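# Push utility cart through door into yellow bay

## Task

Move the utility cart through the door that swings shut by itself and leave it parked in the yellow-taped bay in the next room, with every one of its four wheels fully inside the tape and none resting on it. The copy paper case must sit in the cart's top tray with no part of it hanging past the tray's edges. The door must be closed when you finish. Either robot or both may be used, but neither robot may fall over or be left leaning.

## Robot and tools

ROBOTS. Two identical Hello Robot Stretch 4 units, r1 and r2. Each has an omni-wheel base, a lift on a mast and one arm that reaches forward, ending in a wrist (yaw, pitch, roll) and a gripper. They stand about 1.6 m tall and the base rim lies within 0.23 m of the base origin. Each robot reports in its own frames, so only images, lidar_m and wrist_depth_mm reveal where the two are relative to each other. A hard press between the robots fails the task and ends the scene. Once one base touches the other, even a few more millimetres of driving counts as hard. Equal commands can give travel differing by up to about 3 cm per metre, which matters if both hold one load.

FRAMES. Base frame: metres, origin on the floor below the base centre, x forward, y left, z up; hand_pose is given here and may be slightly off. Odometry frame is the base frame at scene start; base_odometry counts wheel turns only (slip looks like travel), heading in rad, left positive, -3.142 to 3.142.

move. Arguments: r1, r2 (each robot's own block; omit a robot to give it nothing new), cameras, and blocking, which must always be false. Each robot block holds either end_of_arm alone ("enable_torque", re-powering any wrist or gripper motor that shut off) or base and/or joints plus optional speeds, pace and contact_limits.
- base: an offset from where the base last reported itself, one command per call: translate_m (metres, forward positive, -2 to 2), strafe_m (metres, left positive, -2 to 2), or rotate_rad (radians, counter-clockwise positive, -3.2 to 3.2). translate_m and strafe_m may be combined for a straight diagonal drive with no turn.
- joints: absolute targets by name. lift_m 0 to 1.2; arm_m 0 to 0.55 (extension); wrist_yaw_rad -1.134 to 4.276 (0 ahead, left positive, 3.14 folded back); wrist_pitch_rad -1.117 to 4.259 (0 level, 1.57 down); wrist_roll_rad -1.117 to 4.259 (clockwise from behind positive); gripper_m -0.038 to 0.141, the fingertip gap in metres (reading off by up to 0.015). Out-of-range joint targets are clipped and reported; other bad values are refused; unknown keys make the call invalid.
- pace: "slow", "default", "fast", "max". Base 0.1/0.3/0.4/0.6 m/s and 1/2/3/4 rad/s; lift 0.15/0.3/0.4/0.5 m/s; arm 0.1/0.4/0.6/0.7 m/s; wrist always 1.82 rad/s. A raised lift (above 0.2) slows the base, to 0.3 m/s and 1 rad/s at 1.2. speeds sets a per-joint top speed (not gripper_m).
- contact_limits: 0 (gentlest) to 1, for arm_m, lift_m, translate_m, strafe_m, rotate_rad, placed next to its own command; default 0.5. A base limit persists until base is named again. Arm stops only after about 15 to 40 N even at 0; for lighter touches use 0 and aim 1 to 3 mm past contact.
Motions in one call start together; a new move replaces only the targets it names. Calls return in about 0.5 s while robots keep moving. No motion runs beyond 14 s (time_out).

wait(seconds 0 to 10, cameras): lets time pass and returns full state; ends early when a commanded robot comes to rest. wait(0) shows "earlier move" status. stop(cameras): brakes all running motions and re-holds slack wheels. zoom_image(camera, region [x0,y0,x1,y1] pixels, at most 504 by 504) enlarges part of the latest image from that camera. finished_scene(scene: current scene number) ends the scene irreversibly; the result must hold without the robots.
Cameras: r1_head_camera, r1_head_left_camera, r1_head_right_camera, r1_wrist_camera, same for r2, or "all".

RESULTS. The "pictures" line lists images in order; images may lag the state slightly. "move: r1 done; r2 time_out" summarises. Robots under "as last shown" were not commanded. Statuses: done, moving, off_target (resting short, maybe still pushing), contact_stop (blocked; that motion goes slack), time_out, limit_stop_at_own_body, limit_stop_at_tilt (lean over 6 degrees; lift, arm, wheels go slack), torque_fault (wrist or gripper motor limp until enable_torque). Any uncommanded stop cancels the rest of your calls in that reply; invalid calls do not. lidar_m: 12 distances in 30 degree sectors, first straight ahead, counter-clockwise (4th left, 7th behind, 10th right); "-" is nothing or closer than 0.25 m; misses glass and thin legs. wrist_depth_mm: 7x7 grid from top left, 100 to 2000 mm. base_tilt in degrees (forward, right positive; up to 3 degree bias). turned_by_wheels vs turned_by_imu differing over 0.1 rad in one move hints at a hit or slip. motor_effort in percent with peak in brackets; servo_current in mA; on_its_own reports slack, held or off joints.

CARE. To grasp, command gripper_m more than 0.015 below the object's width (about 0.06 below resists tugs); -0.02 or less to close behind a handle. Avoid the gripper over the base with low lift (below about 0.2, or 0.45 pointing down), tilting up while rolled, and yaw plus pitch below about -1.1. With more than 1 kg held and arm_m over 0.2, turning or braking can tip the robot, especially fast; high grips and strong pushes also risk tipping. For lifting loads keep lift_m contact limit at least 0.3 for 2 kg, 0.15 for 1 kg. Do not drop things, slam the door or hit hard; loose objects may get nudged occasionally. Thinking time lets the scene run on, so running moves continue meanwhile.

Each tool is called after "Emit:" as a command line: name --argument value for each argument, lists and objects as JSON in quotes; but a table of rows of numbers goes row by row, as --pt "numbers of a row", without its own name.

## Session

Emit:
move --blocking false

Scene clock: 0.00 s.
r1.base_odometry: x=+0.000 y=+0.000 heading=+0.000
r1.turned_by_wheels: +0.000
r1.turned_by_imu: +0.000
r1.base_tilt: forward=-1.6 right=+1.3
r1.lidar_m: 0.96 1.73 2.02 2.40 3.92 1.59 0.85 0.76 0.78 0.89 0.77 0.77
r1.base_status: not commanded
r1.joint_positions: lift_m=+0.124 arm_m=+0.000 wrist_yaw_rad=+3.194 wrist_pitch_rad=+0.002 wrist_roll_rad=+0.000 gripper_m=+0.056
r1.joint_status: not commanded
r1.measured_speeds: all 0
r1.motor_effort: lift_m=+19 arm_m=-4 wheel_0=-2 wheel_1=+1 wheel_2=+0
r1.servo_current: wrist_yaw_rad=59 wrist_pitch_rad=46 wrist_roll_rad=46 gripper_m=39
r1.hand_pose: x=-0.1216 y=+0.0722 z=+0.3019 quat_wxyz=(-0.026, -0.001, +0.000, +1.000) (m; r1's base frame)
r1.wrist_depth_mm: - 135 - - - - - / - 135 135 - - - - / - 133 174 - - - - / 110 136 206 - - - - / 137 - - - - - - / - - 194 1118 193 1160 1138 / - 759 759 809 788 831 809
r2.base_odometry: x=+0.000 y=+0.000 heading=+0.000
r2.turned_by_wheels: +0.000
r2.turned_by_imu: +0.000
r2.base_tilt: forward=-0.6 right=+0.1
r2.lidar_m: 1.27 1.30 1.54 2.30 2.33 2.74 1.39 1.38 2.74 2.36 2.39 1.46
r2.base_status: not commanded
r2.joint_positions: lift_m=+0.200 arm_m=+0.000 wrist_yaw_rad=+3.211 wrist_pitch_rad=+0.001 wrist_roll_rad=+0.000 gripper_m=+0.056
r2.joint_status: not commanded
r2.measured_speeds: all 0
r2.motor_effort: lift_m=+18 arm_m=-4 wheel_0=-1 wheel_1=+1 wheel_2=+1
r2.servo_current: wrist_yaw_rad=46 wrist_pitch_rad=39 wrist_roll_rad=52 gripper_m=52
r2.hand_pose: x=-0.1229 y=+0.0671 z=+0.3779 quat_wxyz=(-0.035, -0.001, +0.000, +0.999) (m; r2's base frame)
r2.wrist_depth_mm: - - 137 - - - - / - - 137 - - - - / - 119 146 - - - - / - 141 176 - - - - / 215 - - - - - - / 213 1336 196 1281 192 1366 1205 / 200 244 946 112 - 904 891
pictures: r1_head_camera, r1_head_left_camera, r1_head_right_camera, r1_wrist_camera, r2_head_camera, r2_head_left_camera, r2_head_right_camera, r2_wrist_camera
Images, in order (width x height): r1_head_camera 420x560, r1_head_left_camera 420x672, r1_head_right_camera 420x672, r1_wrist_camera 616x392, r2_head_camera 420x560, r2_head_left_camera 420x672, r2_head_right_camera 420x672, r2_wrist_camera 616x392.

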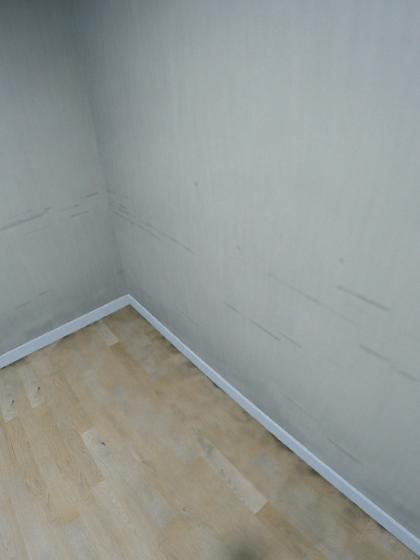

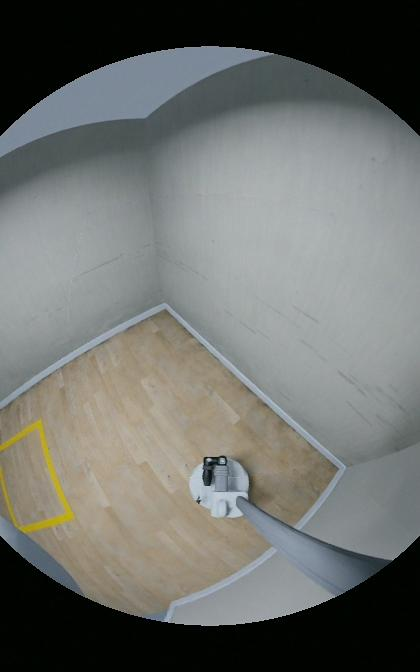

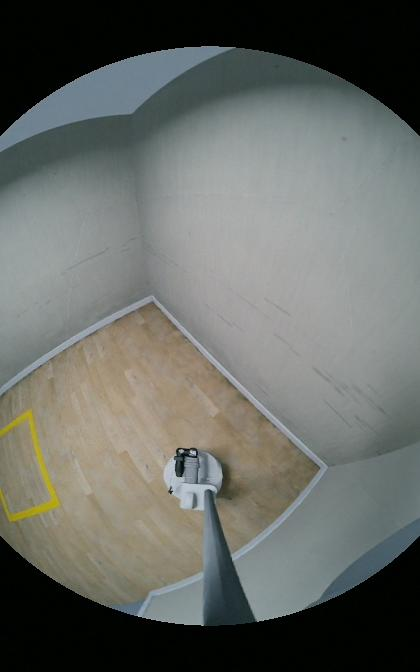

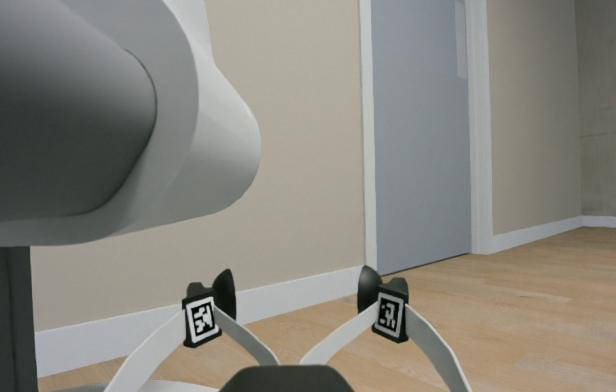

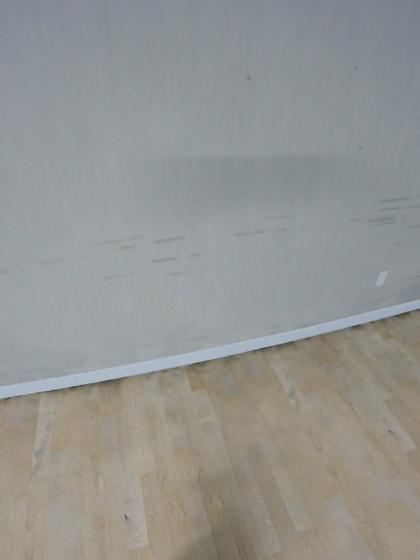

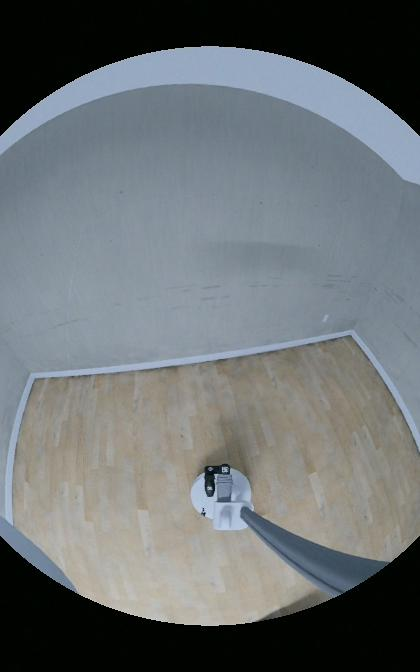

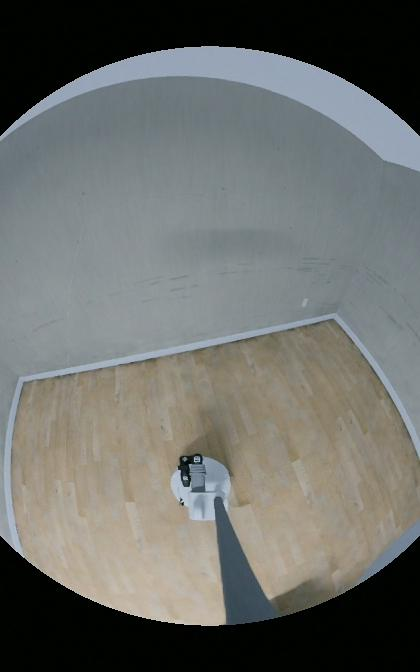

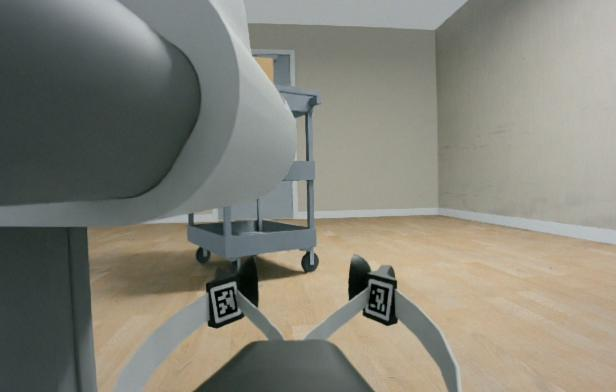

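Emit:
move --blocking false --r1 '{"base":{"rotate_rad":2.2},"joints":{"lift_m":0.678}}' --r2 '{"base":{"rotate_rad":3.14},"joints":{"lift_m":0.678}}' --cameras '[]'

Emit:
wait --seconds 2.5 --cameras '[]'

Emit:
wait --seconds 2 --cameras '["r1_head_camera","r1_head_left_camera","r2_head_camera","r2_head_left_camera"]'

Scene clock: 8.70 s.
move: r1 moving; r2 moving
r1.base_odometry: x=+0.000 y=+0.000 heading=+0.253
r1.turned_by_wheels: +0.253
r1.turned_by_imu: +0.253
r1.base_tilt: forward=-1.6 right=+1.3
r1.lidar_m: 1.15 2.01 2.10 2.97 2.65 1.07 0.80 0.74 0.80 0.80 0.71 0.82
r1.base_status: rotate_rad moving
r1.joint_positions: lift_m=+0.162 arm_m=+0.000 wrist_yaw_rad=+3.194 wrist_pitch_rad=+0.002 wrist_roll_rad=+0.000 gripper_m=+0.056
r1.joint_status: lift_m moving
r1.measured_speeds: translate_m=+0.000 strafe_m=+0.000 rotate_rad=+0.974 lift_m=+0.146 arm_m=+0.000 wrist_yaw_rad=+0.000 wrist_pitch_rad=+0.000 wrist_roll_rad=+0.000
r1.motor_effort: lift_m=+24(27) arm_m=-4(4) wheel_0=-7(9) wheel_1=-6(7) wheel_2=-6(7)
r1.servo_current: wrist_yaw_rad=46(59) wrist_pitch_rad=39(52) wrist_roll_rad=33(65) gripper_m=39(46)
r1.hand_pose: x=-0.1216 y=+0.0722 z=+0.3395 quat_wxyz=(-0.026, -0.001, +0.000, +1.000) (m; r1's base frame)
r1.wrist_depth_mm: - 135 - - - - - / - 135 135 - - - 1808 / - 133 175 - - - - / 110 136 207 - - - - / 137 - - - - - - / - - 192 - 193 1255 1255 / - - 831 878 866 891 878
r2.base_odometry: x=+0.000 y=+0.000 heading=+0.252
r2.turned_by_wheels: +0.252
r2.turned_by_imu: +0.245
r2.base_tilt: forward=-0.7 right=+0.0
r2.lidar_m: 1.27 1.35 1.91 2.30 2.42 3.34 1.42 3.33 2.47 2.38 1.81 1.34
r2.base_status: rotate_rad moving
r2.joint_positions: lift_m=+0.238 arm_m=+0.000 wrist_yaw_rad=+3.211 wrist_pitch_rad=+0.001 wrist_roll_rad=+0.000 gripper_m=+0.056
r2.joint_status: lift_m moving
r2.measured_speeds: translate_m=+0.002 strafe_m=+0.000 rotate_rad=+0.977 lift_m=+0.146 arm_m=+0.000 wrist_yaw_rad=+0.000 wrist_pitch_rad=+0.000 wrist_roll_rad=+0.000
r2.motor_effort: lift_m=+23(25) arm_m=-4(4) wheel_0=-4(9) wheel_1=-10(10) wheel_2=-10(11)
r2.servo_current: wrist_yaw_rad=52(52) wrist_pitch_rad=46(46) wrist_roll_rad=52(65) gripper_m=46(52)
r2.hand_pose: x=-0.1229 y=+0.0671 z=+0.4157 quat_wxyz=(-0.035, -0.001, +0.000, +0.999) (m; r2's base frame)
r2.wrist_depth_mm: - - 137 - - - - / - 107 137 1808 - - - / - 119 147 - - - - / - 141 177 - - - - / 216 - - - - - - / 204 1430 196 1464 192 1499 1308 / 201 244 1025 112 - 991 960
pictures: none
No camera images: "cameras" was empty.

Scene clock: 11.07 s.
earlier move: r1 moving; r2 done
r1.base_odometry: x=+0.000 y=+0.000 heading=+2.200
r1.turned_by_wheels: +1.947
r1.turned_by_imu: +1.958
r1.base_tilt: forward=-1.5 right=+1.3
r1.lidar_m: 3.91 1.25 0.83 0.75 0.77 0.85 0.74 0.78 1.01 2.01 2.05 2.61
r1.base_status: done
r1.joint_positions: lift_m=+0.678 arm_m=+0.000 wrist_yaw_rad=+3.194 wrist_pitch_rad=+0.002 wrist_roll_rad=+0.000 gripper_m=+0.056
r1.joint_status: lift_m moving
r1.measured_speeds: translate_m=+0.000 strafe_m=+0.000 rotate_rad=+0.000 lift_m=+0.001 arm_m=+0.000 wrist_yaw_rad=+0.000 wrist_pitch_rad=+0.000 wrist_roll_rad=+0.000
r1.motor_effort: lift_m=+22(28) arm_m=-4(4) wheel_0=-2(10) wheel_1=+1(9) wheel_2=+1(8)
r1.servo_current: wrist_yaw_rad=39(65) wrist_pitch_rad=46(52) wrist_roll_rad=39(65) gripper_m=39(52)
r1.hand_pose: x=-0.1216 y=+0.0722 z=+0.8551 quat_wxyz=(-0.026, -0.001, +0.000, +1.000) (m; r1's base frame)
r1.wrist_depth_mm: - 135 - - - - - / - 135 135 - - - - / - 132 173 - - - - / 110 136 205 - - - - / - - - - - - - / - - 195 - 191 - - / - - - - - - -
r2.base_odometry: x=+0.000 y=+0.000 heading=+3.139
r2.turned_by_wheels: +2.887
r2.turned_by_imu: +2.810
r2.base_tilt: forward=-0.7 right=+0.0
r2.lidar_m: 1.41 1.36 2.78 2.35 2.38 1.50 1.28 1.27 1.52 2.31 2.31 2.70
r2.base_status: done
r2.joint_positions: lift_m=+0.678 arm_m=+0.000 wrist_yaw_rad=+3.211 wrist_pitch_rad=+0.001 wrist_roll_rad=+0.000 gripper_m=+0.056
r2.joint_status: all done
r2.measured_speeds: all 0
r2.motor_effort: lift_m=+21(26) arm_m=-4(4) wheel_0=-3(10) wheel_1=-3(10) wheel_2=-5(13)
r2.servo_current: wrist_yaw_rad=52(52) wrist_pitch_rad=39(46) wrist_roll_rad=46(65) gripper_m=52(52)
r2.hand_pose: x=-0.1228 y=+0.0671 z=+0.8556 quat_wxyz=(-0.035, -0.001, +0.000, +0.999) (m; r2's base frame)
r2.wrist_depth_mm: - - 137 - - - - / - 108 137 - - - - / - 120 148 237 - - - / - 141 165 - - - - / 216 - - - - - - / 203 - 189 - 189 - - / 201 136 - 112 - - -
wait: 2.37 of 2.5 s (r2 has come to rest)
pictures: none
No camera images: "cameras" was empty.

Scene clock: 11.33 s.
earlier move: r1 done
r1.base_odometry: x=+0.000 y=+0.000 heading=+2.200
r1.turned_by_wheels: +0.000
r1.turned_by_imu: +0.000
r1.base_tilt: forward=-1.6 right=+1.3
r1.lidar_m: 3.91 1.24 0.78 0.74 0.76 0.85 0.77 0.75 1.00 2.02 2.04 2.55
r1.base_status: done
r1.joint_positions: lift_m=+0.678 arm_m=+0.000 wrist_yaw_rad=+3.194 wrist_pitch_rad=+0.002 wrist_roll_rad=+0.000 gripper_m=+0.056
r1.joint_status: all done
r1.measured_speeds: all 0
r1.motor_effort: lift_m=+24(28) arm_m=-4(4) wheel_0=-2(10) wheel_1=+1(9) wheel_2=+1(8)
r1.servo_current: wrist_yaw_rad=39(65) wrist_pitch_rad=33(52) wrist_roll_rad=39(65) gripper_m=39(52)
r1.hand_pose: x=-0.1216 y=+0.0722 z=+0.8551 quat_wxyz=(-0.026, -0.001, +0.000, +1.000) (m; r1's base frame)
r1.wrist_depth_mm: - 135 - - - - - / - 135 135 - - - - / - 132 174 - - - - / 110 136 206 - - - - / - - - - - - - / - - 194 - 191 - - / - - - - - - -
r2.base_odometry: x=+0.000 y=+0.000 heading=+3.139
r2.turned_by_wheels: +0.000
r2.turned_by_imu: +0.000
r2.base_tilt: forward=-0.7 right=+0.1
r2.lidar_m: 1.39 1.36 2.74 2.37 2.38 1.51 1.27 1.28 1.51 2.31 2.32 2.71
r2.base_status: done
r2.joint_positions: lift_m=+0.678 arm_m=+0.000 wrist_yaw_rad=+3.211 wrist_pitch_rad=+0.001 wrist_roll_rad=+0.000 gripper_m=+0.056
r2.joint_status: all done
r2.measured_speeds: all 0
r2.motor_effort: lift_m=+21(26) arm_m=-4(4) wheel_0=-4(10) wheel_1=-4(10) wheel_2=-6(13)
r2.servo_current: wrist_yaw_rad=46(52) wrist_pitch_rad=39(46) wrist_roll_rad=46(65) gripper_m=52(59)
r2.hand_pose: x=-0.1228 y=+0.0671 z=+0.8556 quat_wxyz=(-0.035, -0.001, +0.000, +0.999) (m; r2's base frame)
r2.wrist_depth_mm: - - 137 - - - - / - 108 137 - - - - / - 120 148 235 - - - / - 141 165 - - - - / 216 - - - - - - / 204 - 190 - 189 - - / 202 136 - 112 - - -
wait: 0.27 of 2 s (r1 has come to rest)
pictures: r1_head_camera, r1_head_left_camera, r2_head_camera, r2_head_left_camera
Images, in order (width x height): r1_head_camera 420x560, r1_head_left_camera 420x672, r2_head_camera 420x560, r2_head_left_camera 420x672.

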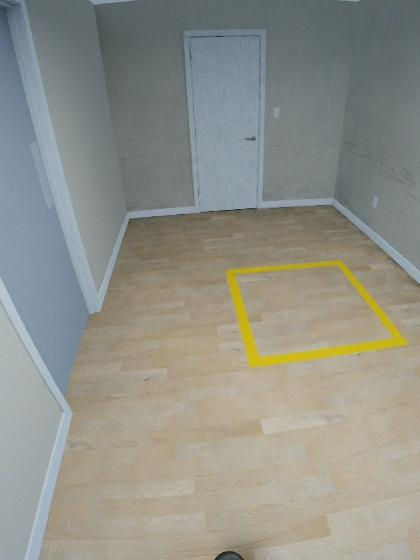

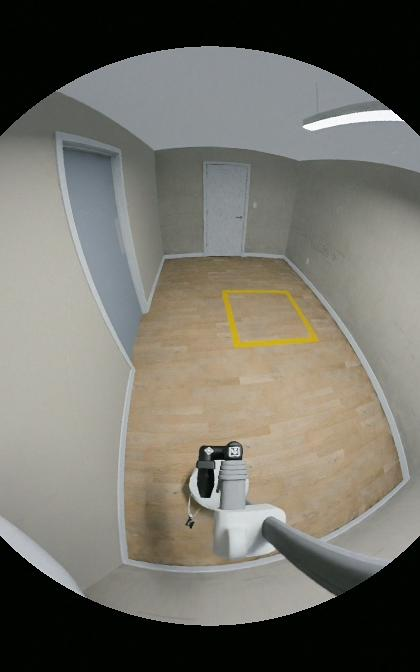

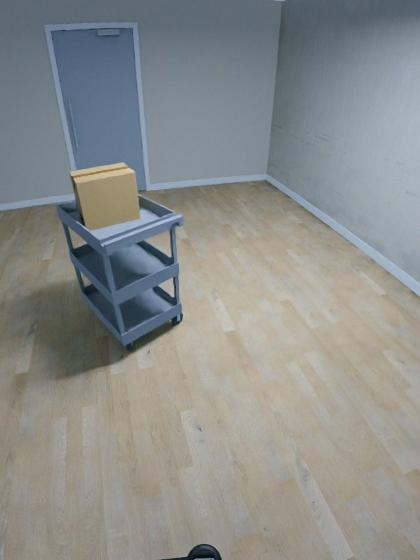

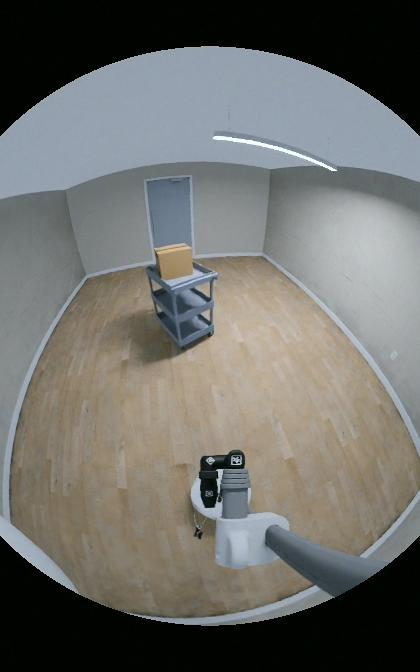

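Emit:
zoom_image --camera "r2_head_camera" --region '[20, 120, 240, 380]'

Emit:
zoom_image --camera "r1_head_left_camera" --region '[40, 120, 400, 580]'

Scaled by 1.938 from the camera's 420x560 image, which has a finer 1200x1600 frame.

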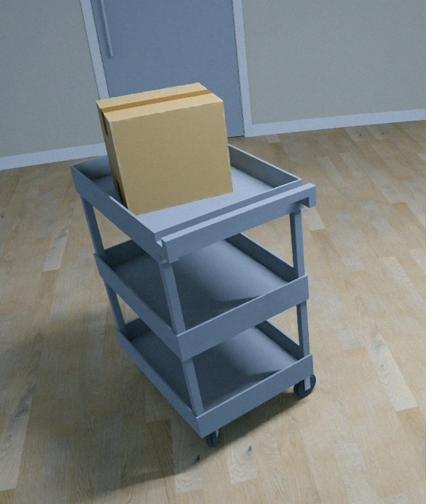

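Scaled by 1.096 from the camera's 420x672 image, which has a finer 600x960 frame.

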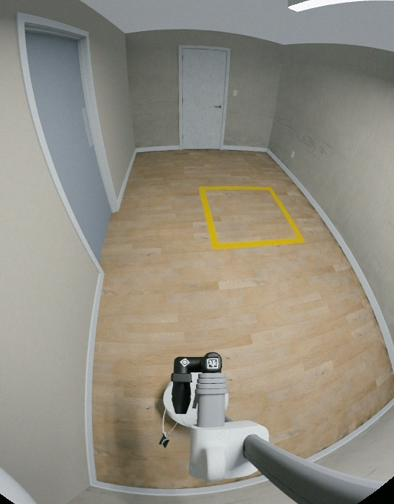

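Emit:
move --blocking false --r1 '{"joints":{"wrist_yaw_rad":0}}' --r2 '{"base":{"translate_m":0.4,"strafe_m":-0.45},"joints":{"wrist_yaw_rad":0}}' --cameras '[]'

Emit:
wait --seconds 2.2 --cameras '[]'

Emit:
wait --seconds 2 --cameras '[]'

Emit:
move --blocking false --r1 '{"joints":{"wrist_roll_rad":1.57,"gripper_m":0.12}}' --r2 '{"base":{"rotate_rad":0.6},"joints":{"wrist_roll_rad":1.57,"gripper_m":0.12}}' --cameras '[]'

Emit:
wait --seconds 1.5 --cameras '["r2_head_camera","r2_head_left_camera"]'

Scene clock: 57.77 s.
move: r1 moving; r2 moving
r1.base_odometry: x=+0.000 y=+0.000 heading=+2.200
r1.turned_by_wheels: +0.000
r1.turned_by_imu: +0.000
r1.base_tilt: forward=-1.6 right=+1.3
r1.lidar_m: 3.89 1.26 0.81 0.74 0.76 0.84 0.78 0.77 1.04 1.99 2.03 2.60
r1.base_status: not commanded
r1.joint_positions: lift_m=+0.678 arm_m=+0.000 wrist_yaw_rad=+2.607 wrist_pitch_rad=+0.002 wrist_roll_rad=+0.000 gripper_m=+0.056
r1.joint_status: wrist_yaw_rad moving
r1.measured_speeds: translate_m=+0.000 strafe_m=+0.000 rotate_rad=+0.000 lift_m=+0.000 arm_m=+0.000 wrist_yaw_rad=-1.818 wrist_pitch_rad=+0.000 wrist_roll_rad=+0.000
r1.motor_effort: lift_m=+24(24) arm_m=-3(4) wheel_0=-2(2) wheel_1=+1(1) wheel_2=+1(1)
r1.servo_current: wrist_yaw_rad=111(137) wrist_pitch_rad=46(46) wrist_roll_rad=46(59) gripper_m=39(46)
r1.hand_pose: x=-0.0328 y=+0.2221 z=+0.8551 quat_wxyz=(+0.264, -0.001, +0.000, +0.965) (m; r1's base frame)
r1.wrist_depth_mm: - - - - - - - / - - - - - - - / - - - - - - - / - - - - - - - / - - - - - - - / - - 194 - 191 - - / - - - - - - -
r2.base_odometry: x=-0.021 y=+0.024 heading=+3.138
r2.turned_by_wheels: -0.001
r2.turned_by_imu: +0.000
r2.base_tilt: forward=-0.7 right=+0.0
r2.lidar_m: 1.39 1.33 2.82 2.39 2.40 1.52 1.30 1.31 1.54 2.27 2.29 2.69
r2.base_status: translate_m moving; strafe_m moving
r2.joint_positions: lift_m=+0.678 arm_m=+0.000 wrist_yaw_rad=+2.650 wrist_pitch_rad=+0.001 wrist_roll_rad=+0.000 gripper_m=+0.056
r2.joint_status: wrist_yaw_rad moving
r2.measured_speeds: translate_m=+0.084 strafe_m=-0.093 rotate_rad=+0.004 lift_m=+0.000 arm_m=+0.000 wrist_yaw_rad=-1.733 wrist_pitch_rad=+0.000 wrist_roll_rad=+0.000
r2.motor_effort: lift_m=+21(21) arm_m=-4(4) wheel_0=+11(13) wheel_1=-6(8) wheel_2=-10(11)
r2.servo_current: wrist_yaw_rad=98(117) wrist_pitch_rad=39(46) wrist_roll_rad=59(59) gripper_m=46(52)
r2.hand_pose: x=-0.0420 y=+0.2132 z=+0.8556 quat_wxyz=(+0.243, -0.001, +0.000, +0.970) (m; r2's base frame)
r2.wrist_depth_mm: - - - - - - - / 182 - - - - - - / 202 - - - - - - / 231 - - - - - - / - - - - - - - / - - 190 171 196 - - / - - - 112 - 1921 1808
pictures: none
No camera images: "cameras" was empty.

Scene clock: 59.77 s.
earlier move: r1 done; r2 moving
r1.base_odometry: x=+0.000 y=+0.000 heading=+2.200
r1.turned_by_wheels: +0.000
r1.turned_by_imu: +0.000
r1.base_tilt: forward=-1.6 right=+1.3
r1.lidar_m: 3.90 1.22 0.81 0.73 0.75 0.82 0.77 0.78 1.04 2.01 2.03 2.58
r1.base_status: not commanded
r1.joint_positions: lift_m=+0.678 arm_m=+0.000 wrist_yaw_rad=+0.003 wrist_pitch_rad=+0.002 wrist_roll_rad=+0.000 gripper_m=+0.056
r1.joint_status: all done
r1.measured_speeds: all 0
r1.motor_effort: lift_m=+24(24) arm_m=-1(4) wheel_0=-2(2) wheel_1=+1(1) wheel_2=+1(1)
r1.servo_current: wrist_yaw_rad=78(137) wrist_pitch_rad=39(52) wrist_roll_rad=52(72) gripper_m=39(52)
r1.hand_pose: x=+0.4595 y=-0.0867 z=+0.8551 quat_wxyz=(+1.000, +0.000, +0.001, +0.001) (m; r1's base frame)
r1.wrist_depth_mm: - - - - - - - / - - - - - - - / 1661 - - - - - - / - - - - - - - / - - - - - - - / - - 211 - 193 - - / 1661 - 1921 164 - - -
r2.base_odometry: x=-0.360 y=+0.407 heading=+3.139
r2.turned_by_wheels: +0.000
r2.turned_by_imu: +0.001
r2.base_tilt: forward=-0.7 right=+0.1
r2.lidar_m: 3.80 1.24 3.28 2.84 2.85 1.78 1.51 1.54 1.78 1.83 1.84 2.16
r2.base_status: translate_m moving; strafe_m moving
r2.joint_positions: lift_m=+0.678 arm_m=+0.000 wrist_yaw_rad=+0.003 wrist_pitch_rad=+0.001 wrist_roll_rad=+0.000 gripper_m=+0.056
r2.joint_status: wrist_yaw_rad moving
r2.measured_speeds: translate_m=+0.119 strafe_m=-0.132 rotate_rad=+0.003 lift_m=+0.000 arm_m=+0.000 wrist_yaw_rad=+0.000 wrist_pitch_rad=+0.000 wrist_roll_rad=+0.000
r2.motor_effort: lift_m=+21(21) arm_m=-4(4) wheel_0=+3(13) wheel_1=-3(8) wheel_2=-4(12)
r2.servo_current: wrist_yaw_rad=72(130) wrist_pitch_rad=39(46) wrist_roll_rad=59(59) gripper_m=52(59)
r2.hand_pose: x=+0.4596 y=-0.0866 z=+0.8557 quat_wxyz=(+1.000, +0.000, +0.001, +0.001) (m; r2's base frame)
r2.wrist_depth_mm: - - - - - - - / - - - - - - - / 1182 - - - - - - / 1182 - - - - - - / - - - - - - - / - - 194 - 192 - - / - 1576 1983 112 - 1921 1808
wait: 2.00 of 2.2 s (r1 has come to rest)
pictures: none
No camera images: "cameras" was empty.

Scene clock: 60.73 s.
earlier move: r2 done
r1.base_odometry: x=+0.000 y=+0.000 heading=+2.200
r1.turned_by_wheels: +0.000
r1.turned_by_imu: +0.000
r1.base_tilt: forward=-1.6 right=+1.3
r1.lidar_m: 3.92 1.24 0.83 0.72 0.75 0.84 0.77 0.77 0.97 2.00 2.03 2.57
r1.base_status: not commanded
r1.joint_positions: lift_m=+0.678 arm_m=+0.000 wrist_yaw_rad=+0.003 wrist_pitch_rad=+0.002 wrist_roll_rad=+0.000 gripper_m=+0.056
r1.joint_status: all done
r1.measured_speeds: all 0
r1.motor_effort: lift_m=+24(24) arm_m=+2(4) wheel_0=-2(2) wheel_1=+1(1) wheel_2=+1(1)
r1.servo_current: wrist_yaw_rad=59(137) wrist_pitch_rad=33(52) wrist_roll_rad=52(72) gripper_m=39(52)
r1.hand_pose: x=+0.4595 y=-0.0867 z=+0.8551 quat_wxyz=(+1.000, +0.000, +0.001, +0.001) (m; r1's base frame)
r1.wrist_depth_mm: - - - - - - - / - - - - - - - / 1618 - - - - - - / - - - - - - - / - - - - - - - / - - 211 - 193 - - / 1708 - 1921 163 - - -
r2.base_odometry: x=-0.399 y=+0.451 heading=+3.139
r2.turned_by_wheels: +0.000
r2.turned_by_imu: +0.000
r2.base_tilt: forward=-0.7 right=+0.0
r2.lidar_m: 3.71 1.23 3.39 2.89 2.89 1.80 1.54 1.56 1.87 1.77 1.79 2.08
r2.base_status: done
r2.joint_positions: lift_m=+0.678 arm_m=+0.000 wrist_yaw_rad=+0.003 wrist_pitch_rad=+0.001 wrist_roll_rad=+0.000 gripper_m=+0.056
r2.joint_status: all done
r2.measured_speeds: all 0
r2.motor_effort: lift_m=+21(21) arm_m=-4(4) wheel_0=+2(13) wheel_1=-3(8) wheel_2=-4(12)
r2.servo_current: wrist_yaw_rad=46(130) wrist_pitch_rad=39(46) wrist_roll_rad=46(59) gripper_m=46(59)
r2.hand_pose: x=+0.4596 y=-0.0866 z=+0.8557 quat_wxyz=(+1.000, +0.000, +0.001, +0.001) (m; r2's base frame)
r2.wrist_depth_mm: - - - - - - - / - - - - - - - / - - - - - - - / 1138 - - - - - - / - - - - - - - / - - 194 - 193 - - / 1430 1098 1983 112 - 1983 1756
wait: 0.97 of 2 s (r2 has come to rest)
pictures: none
No camera images: "cameras" was empty.

Scene clock: 61.23 s.
move: r1 moving; r2 moving
r1.base_odometry: x=+0.000 y=+0.000 heading=+2.200
r1.turned_by_wheels: +0.000
r1.turned_by_imu: +0.000
r1.base_tilt: forward=-1.6 right=+1.3
r1.lidar_m: 3.93 1.26 0.80 0.74 0.74 0.84 0.74 0.80 0.99 2.00 2.03 2.59
r1.base_status: not commanded
r1.joint_positions: lift_m=+0.678 arm_m=+0.000 wrist_yaw_rad=+0.003 wrist_pitch_rad=+0.002 wrist_roll_rad=+0.582 gripper_m=+0.075
r1.joint_status: wrist_roll_rad moving; gripper_m moving
r1.measured_speeds: translate_m=+0.000 strafe_m=+0.000 rotate_rad=+0.000 lift_m=+0.000 arm_m=+0.000 wrist_yaw_rad=+0.000 wrist_pitch_rad=+0.000 wrist_roll_rad=+1.820
r1.motor_effort: lift_m=+24(24) arm_m=+4(4) wheel_0=-2(2) wheel_1=+1(1) wheel_2=+1(1)
r1.servo_current: wrist_yaw_rad=46(59) wrist_pitch_rad=39(52) wrist_roll_rad=91(117) gripper_m=78(78)
r1.hand_pose: x=+0.4595 y=-0.0867 z=+0.8551 quat_wxyz=(+0.958, +0.287, +0.001, +0.001) (m; r1's base frame)
r1.wrist_depth_mm: - - - - - - - / - - - - - - - / - - - - - - - / - - - - - - - / - - - - - - 1863 / 1661 - 198 - 193 1808 1464 / - - - 160 1708 1430 1205
r2.base_odometry: x=-0.399 y=+0.451 heading=-2.892
r2.turned_by_wheels: +0.253
r2.turned_by_imu: +0.245
r2.base_tilt: forward=-0.7 right=+0.1
r2.lidar_m: 1.27 1.23 3.05 2.86 2.24 1.62 1.54 1.62 1.86 1.76 1.86 2.57
r2.base_status: rotate_rad moving
r2.joint_positions: lift_m=+0.678 arm_m=+0.000 wrist_yaw_rad=+0.003 wrist_pitch_rad=+0.001 wrist_roll_rad=+0.588 gripper_m=+0.075
r2.joint_status: wrist_roll_rad moving; gripper_m moving
r2.measured_speeds: translate_m=-0.001 strafe_m=-0.002 rotate_rad=+0.974 lift_m=+0.000 arm_m=+0.000 wrist_yaw_rad=+0.000 wrist_pitch_rad=+0.000 wrist_roll_rad=+1.820
r2.motor_effort: lift_m=+21(21) arm_m=-4(4) wheel_0=-9(10) wheel_1=-8(9) wheel_2=-11(12)
r2.servo_current: wrist_yaw_rad=39(52) wrist_pitch_rad=39(46) wrist_roll_rad=72(111) gripper_m=78(91)
r2.hand_pose: x=+0.4596 y=-0.0867 z=+0.8557 quat_wxyz=(+0.957, +0.290, +0.001, +0.001) (m; r2's base frame)
r2.wrist_depth_mm: - - - - - - - / - - - - - - - / - - - - - - - / - - - - - - - / - 1281 - - - - 1756 / - 1229 191 - 190 1708 1397 / - 154 - 112 1618 1336 1160
pictures: none
No camera images: "cameras" was empty.

Scene clock: 62.27 s.
earlier move: r1 done; r2 done
r1.base_odometry: x=+0.000 y=+0.000 heading=+2.200
r1.turned_by_wheels: +0.000
r1.turned_by_imu: +0.000
r1.base_tilt: forward=-1.6 right=+1.3
r1.lidar_m: 3.93 1.25 0.83 0.72 0.78 0.84 0.75 0.78 1.01 2.00 2.07 2.60
r1.base_status: not commanded
r1.joint_positions: lift_m=+0.678 arm_m=+0.000 wrist_yaw_rad=+0.003 wrist_pitch_rad=+0.002 wrist_roll_rad=+1.568 gripper_m=+0.120
r1.joint_status: all done
r1.measured_speeds: all 0
r1.motor_effort: lift_m=+24(24) arm_m=+3(4) wheel_0=-2(2) wheel_1=+1(1) wheel_2=+1(1)
r1.servo_current: wrist_yaw_rad=59(65) wrist_pitch_rad=46(52) wrist_roll_rad=46(117) gripper_m=46(98)
r1.hand_pose: x=+0.4595 y=-0.0867 z=+0.8551 quat_wxyz=(+0.708, +0.706, +0.002, +0.000) (m; r1's base frame)
r1.wrist_depth_mm: - - - - - 1708 1229 / - - - - - 1808 1182 / - - - - - 1808 1160 / - - - - - 1808 1205 / - - - - - 1808 1255 / - - - - - 1499 1281 / - - - 147 - 1808 1255
r2.base_odometry: x=-0.399 y=+0.451 heading=-2.545
r2.turned_by_wheels: +0.347
r2.turned_by_imu: +0.338
r2.base_tilt: forward=-0.7 right=+0.0
r2.lidar_m: 1.23 3.26 2.86 2.80 1.72 1.54 1.56 1.94 1.77 1.79 2.19 4.18
r2.base_status: done
r2.joint_positions: lift_m=+0.678 arm_m=+0.000 wrist_yaw_rad=+0.003 wrist_pitch_rad=+0.001 wrist_roll_rad=+1.568 gripper_m=+0.120
r2.joint_status: all done
r2.measured_speeds: all 0
r2.motor_effort: lift_m=+21(21) arm_m=-4(4) wheel_0=-3(10) wheel_1=-1(9) wheel_2=-3(12)
r2.servo_current: wrist_yaw_rad=46(52) wrist_pitch_rad=33(46) wrist_roll_rad=52(111) gripper_m=52(117)
r2.hand_pose: x=+0.4595 y=-0.0867 z=+0.8557 quat_wxyz=(+0.708, +0.706, +0.001, +0.001) (m; r2's base frame)
r2.wrist_depth_mm: - - - - - 1708 1205 / - - - - - 1756 1205 / - - - - - 1808 1160 / - - - 1336 1708 1756 1160 / - - - 1366 1708 1118 1160 / - - 199 - 200 1464 1229 / - - - 112 - 1921 1205
wait: 1.03 of 1.5 s (r1 and r2 have come to rest)
pictures: r2_head_camera, r2_head_left_camera
Images, in order (width x height): r2_head_camera 420x560, r2_head_left_camera 420x672.

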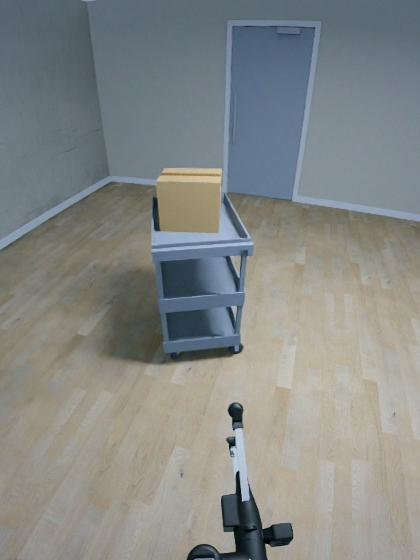

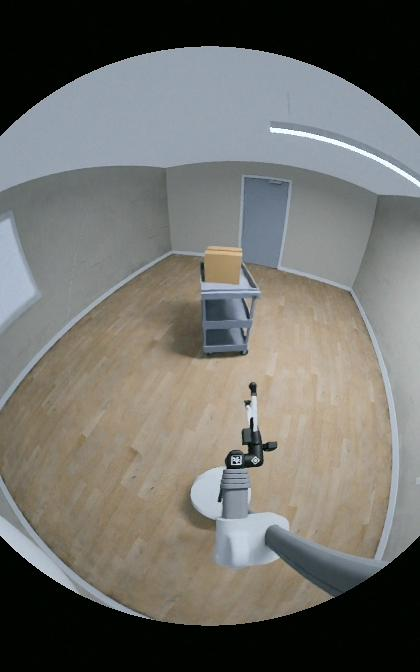

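Emit:
zoom_image --camera "r2_head_camera" --region '[130, 150, 270, 290]'

Scaled by 3.600 from the camera's 420x560 image, which has a finer 1200x1600 frame.

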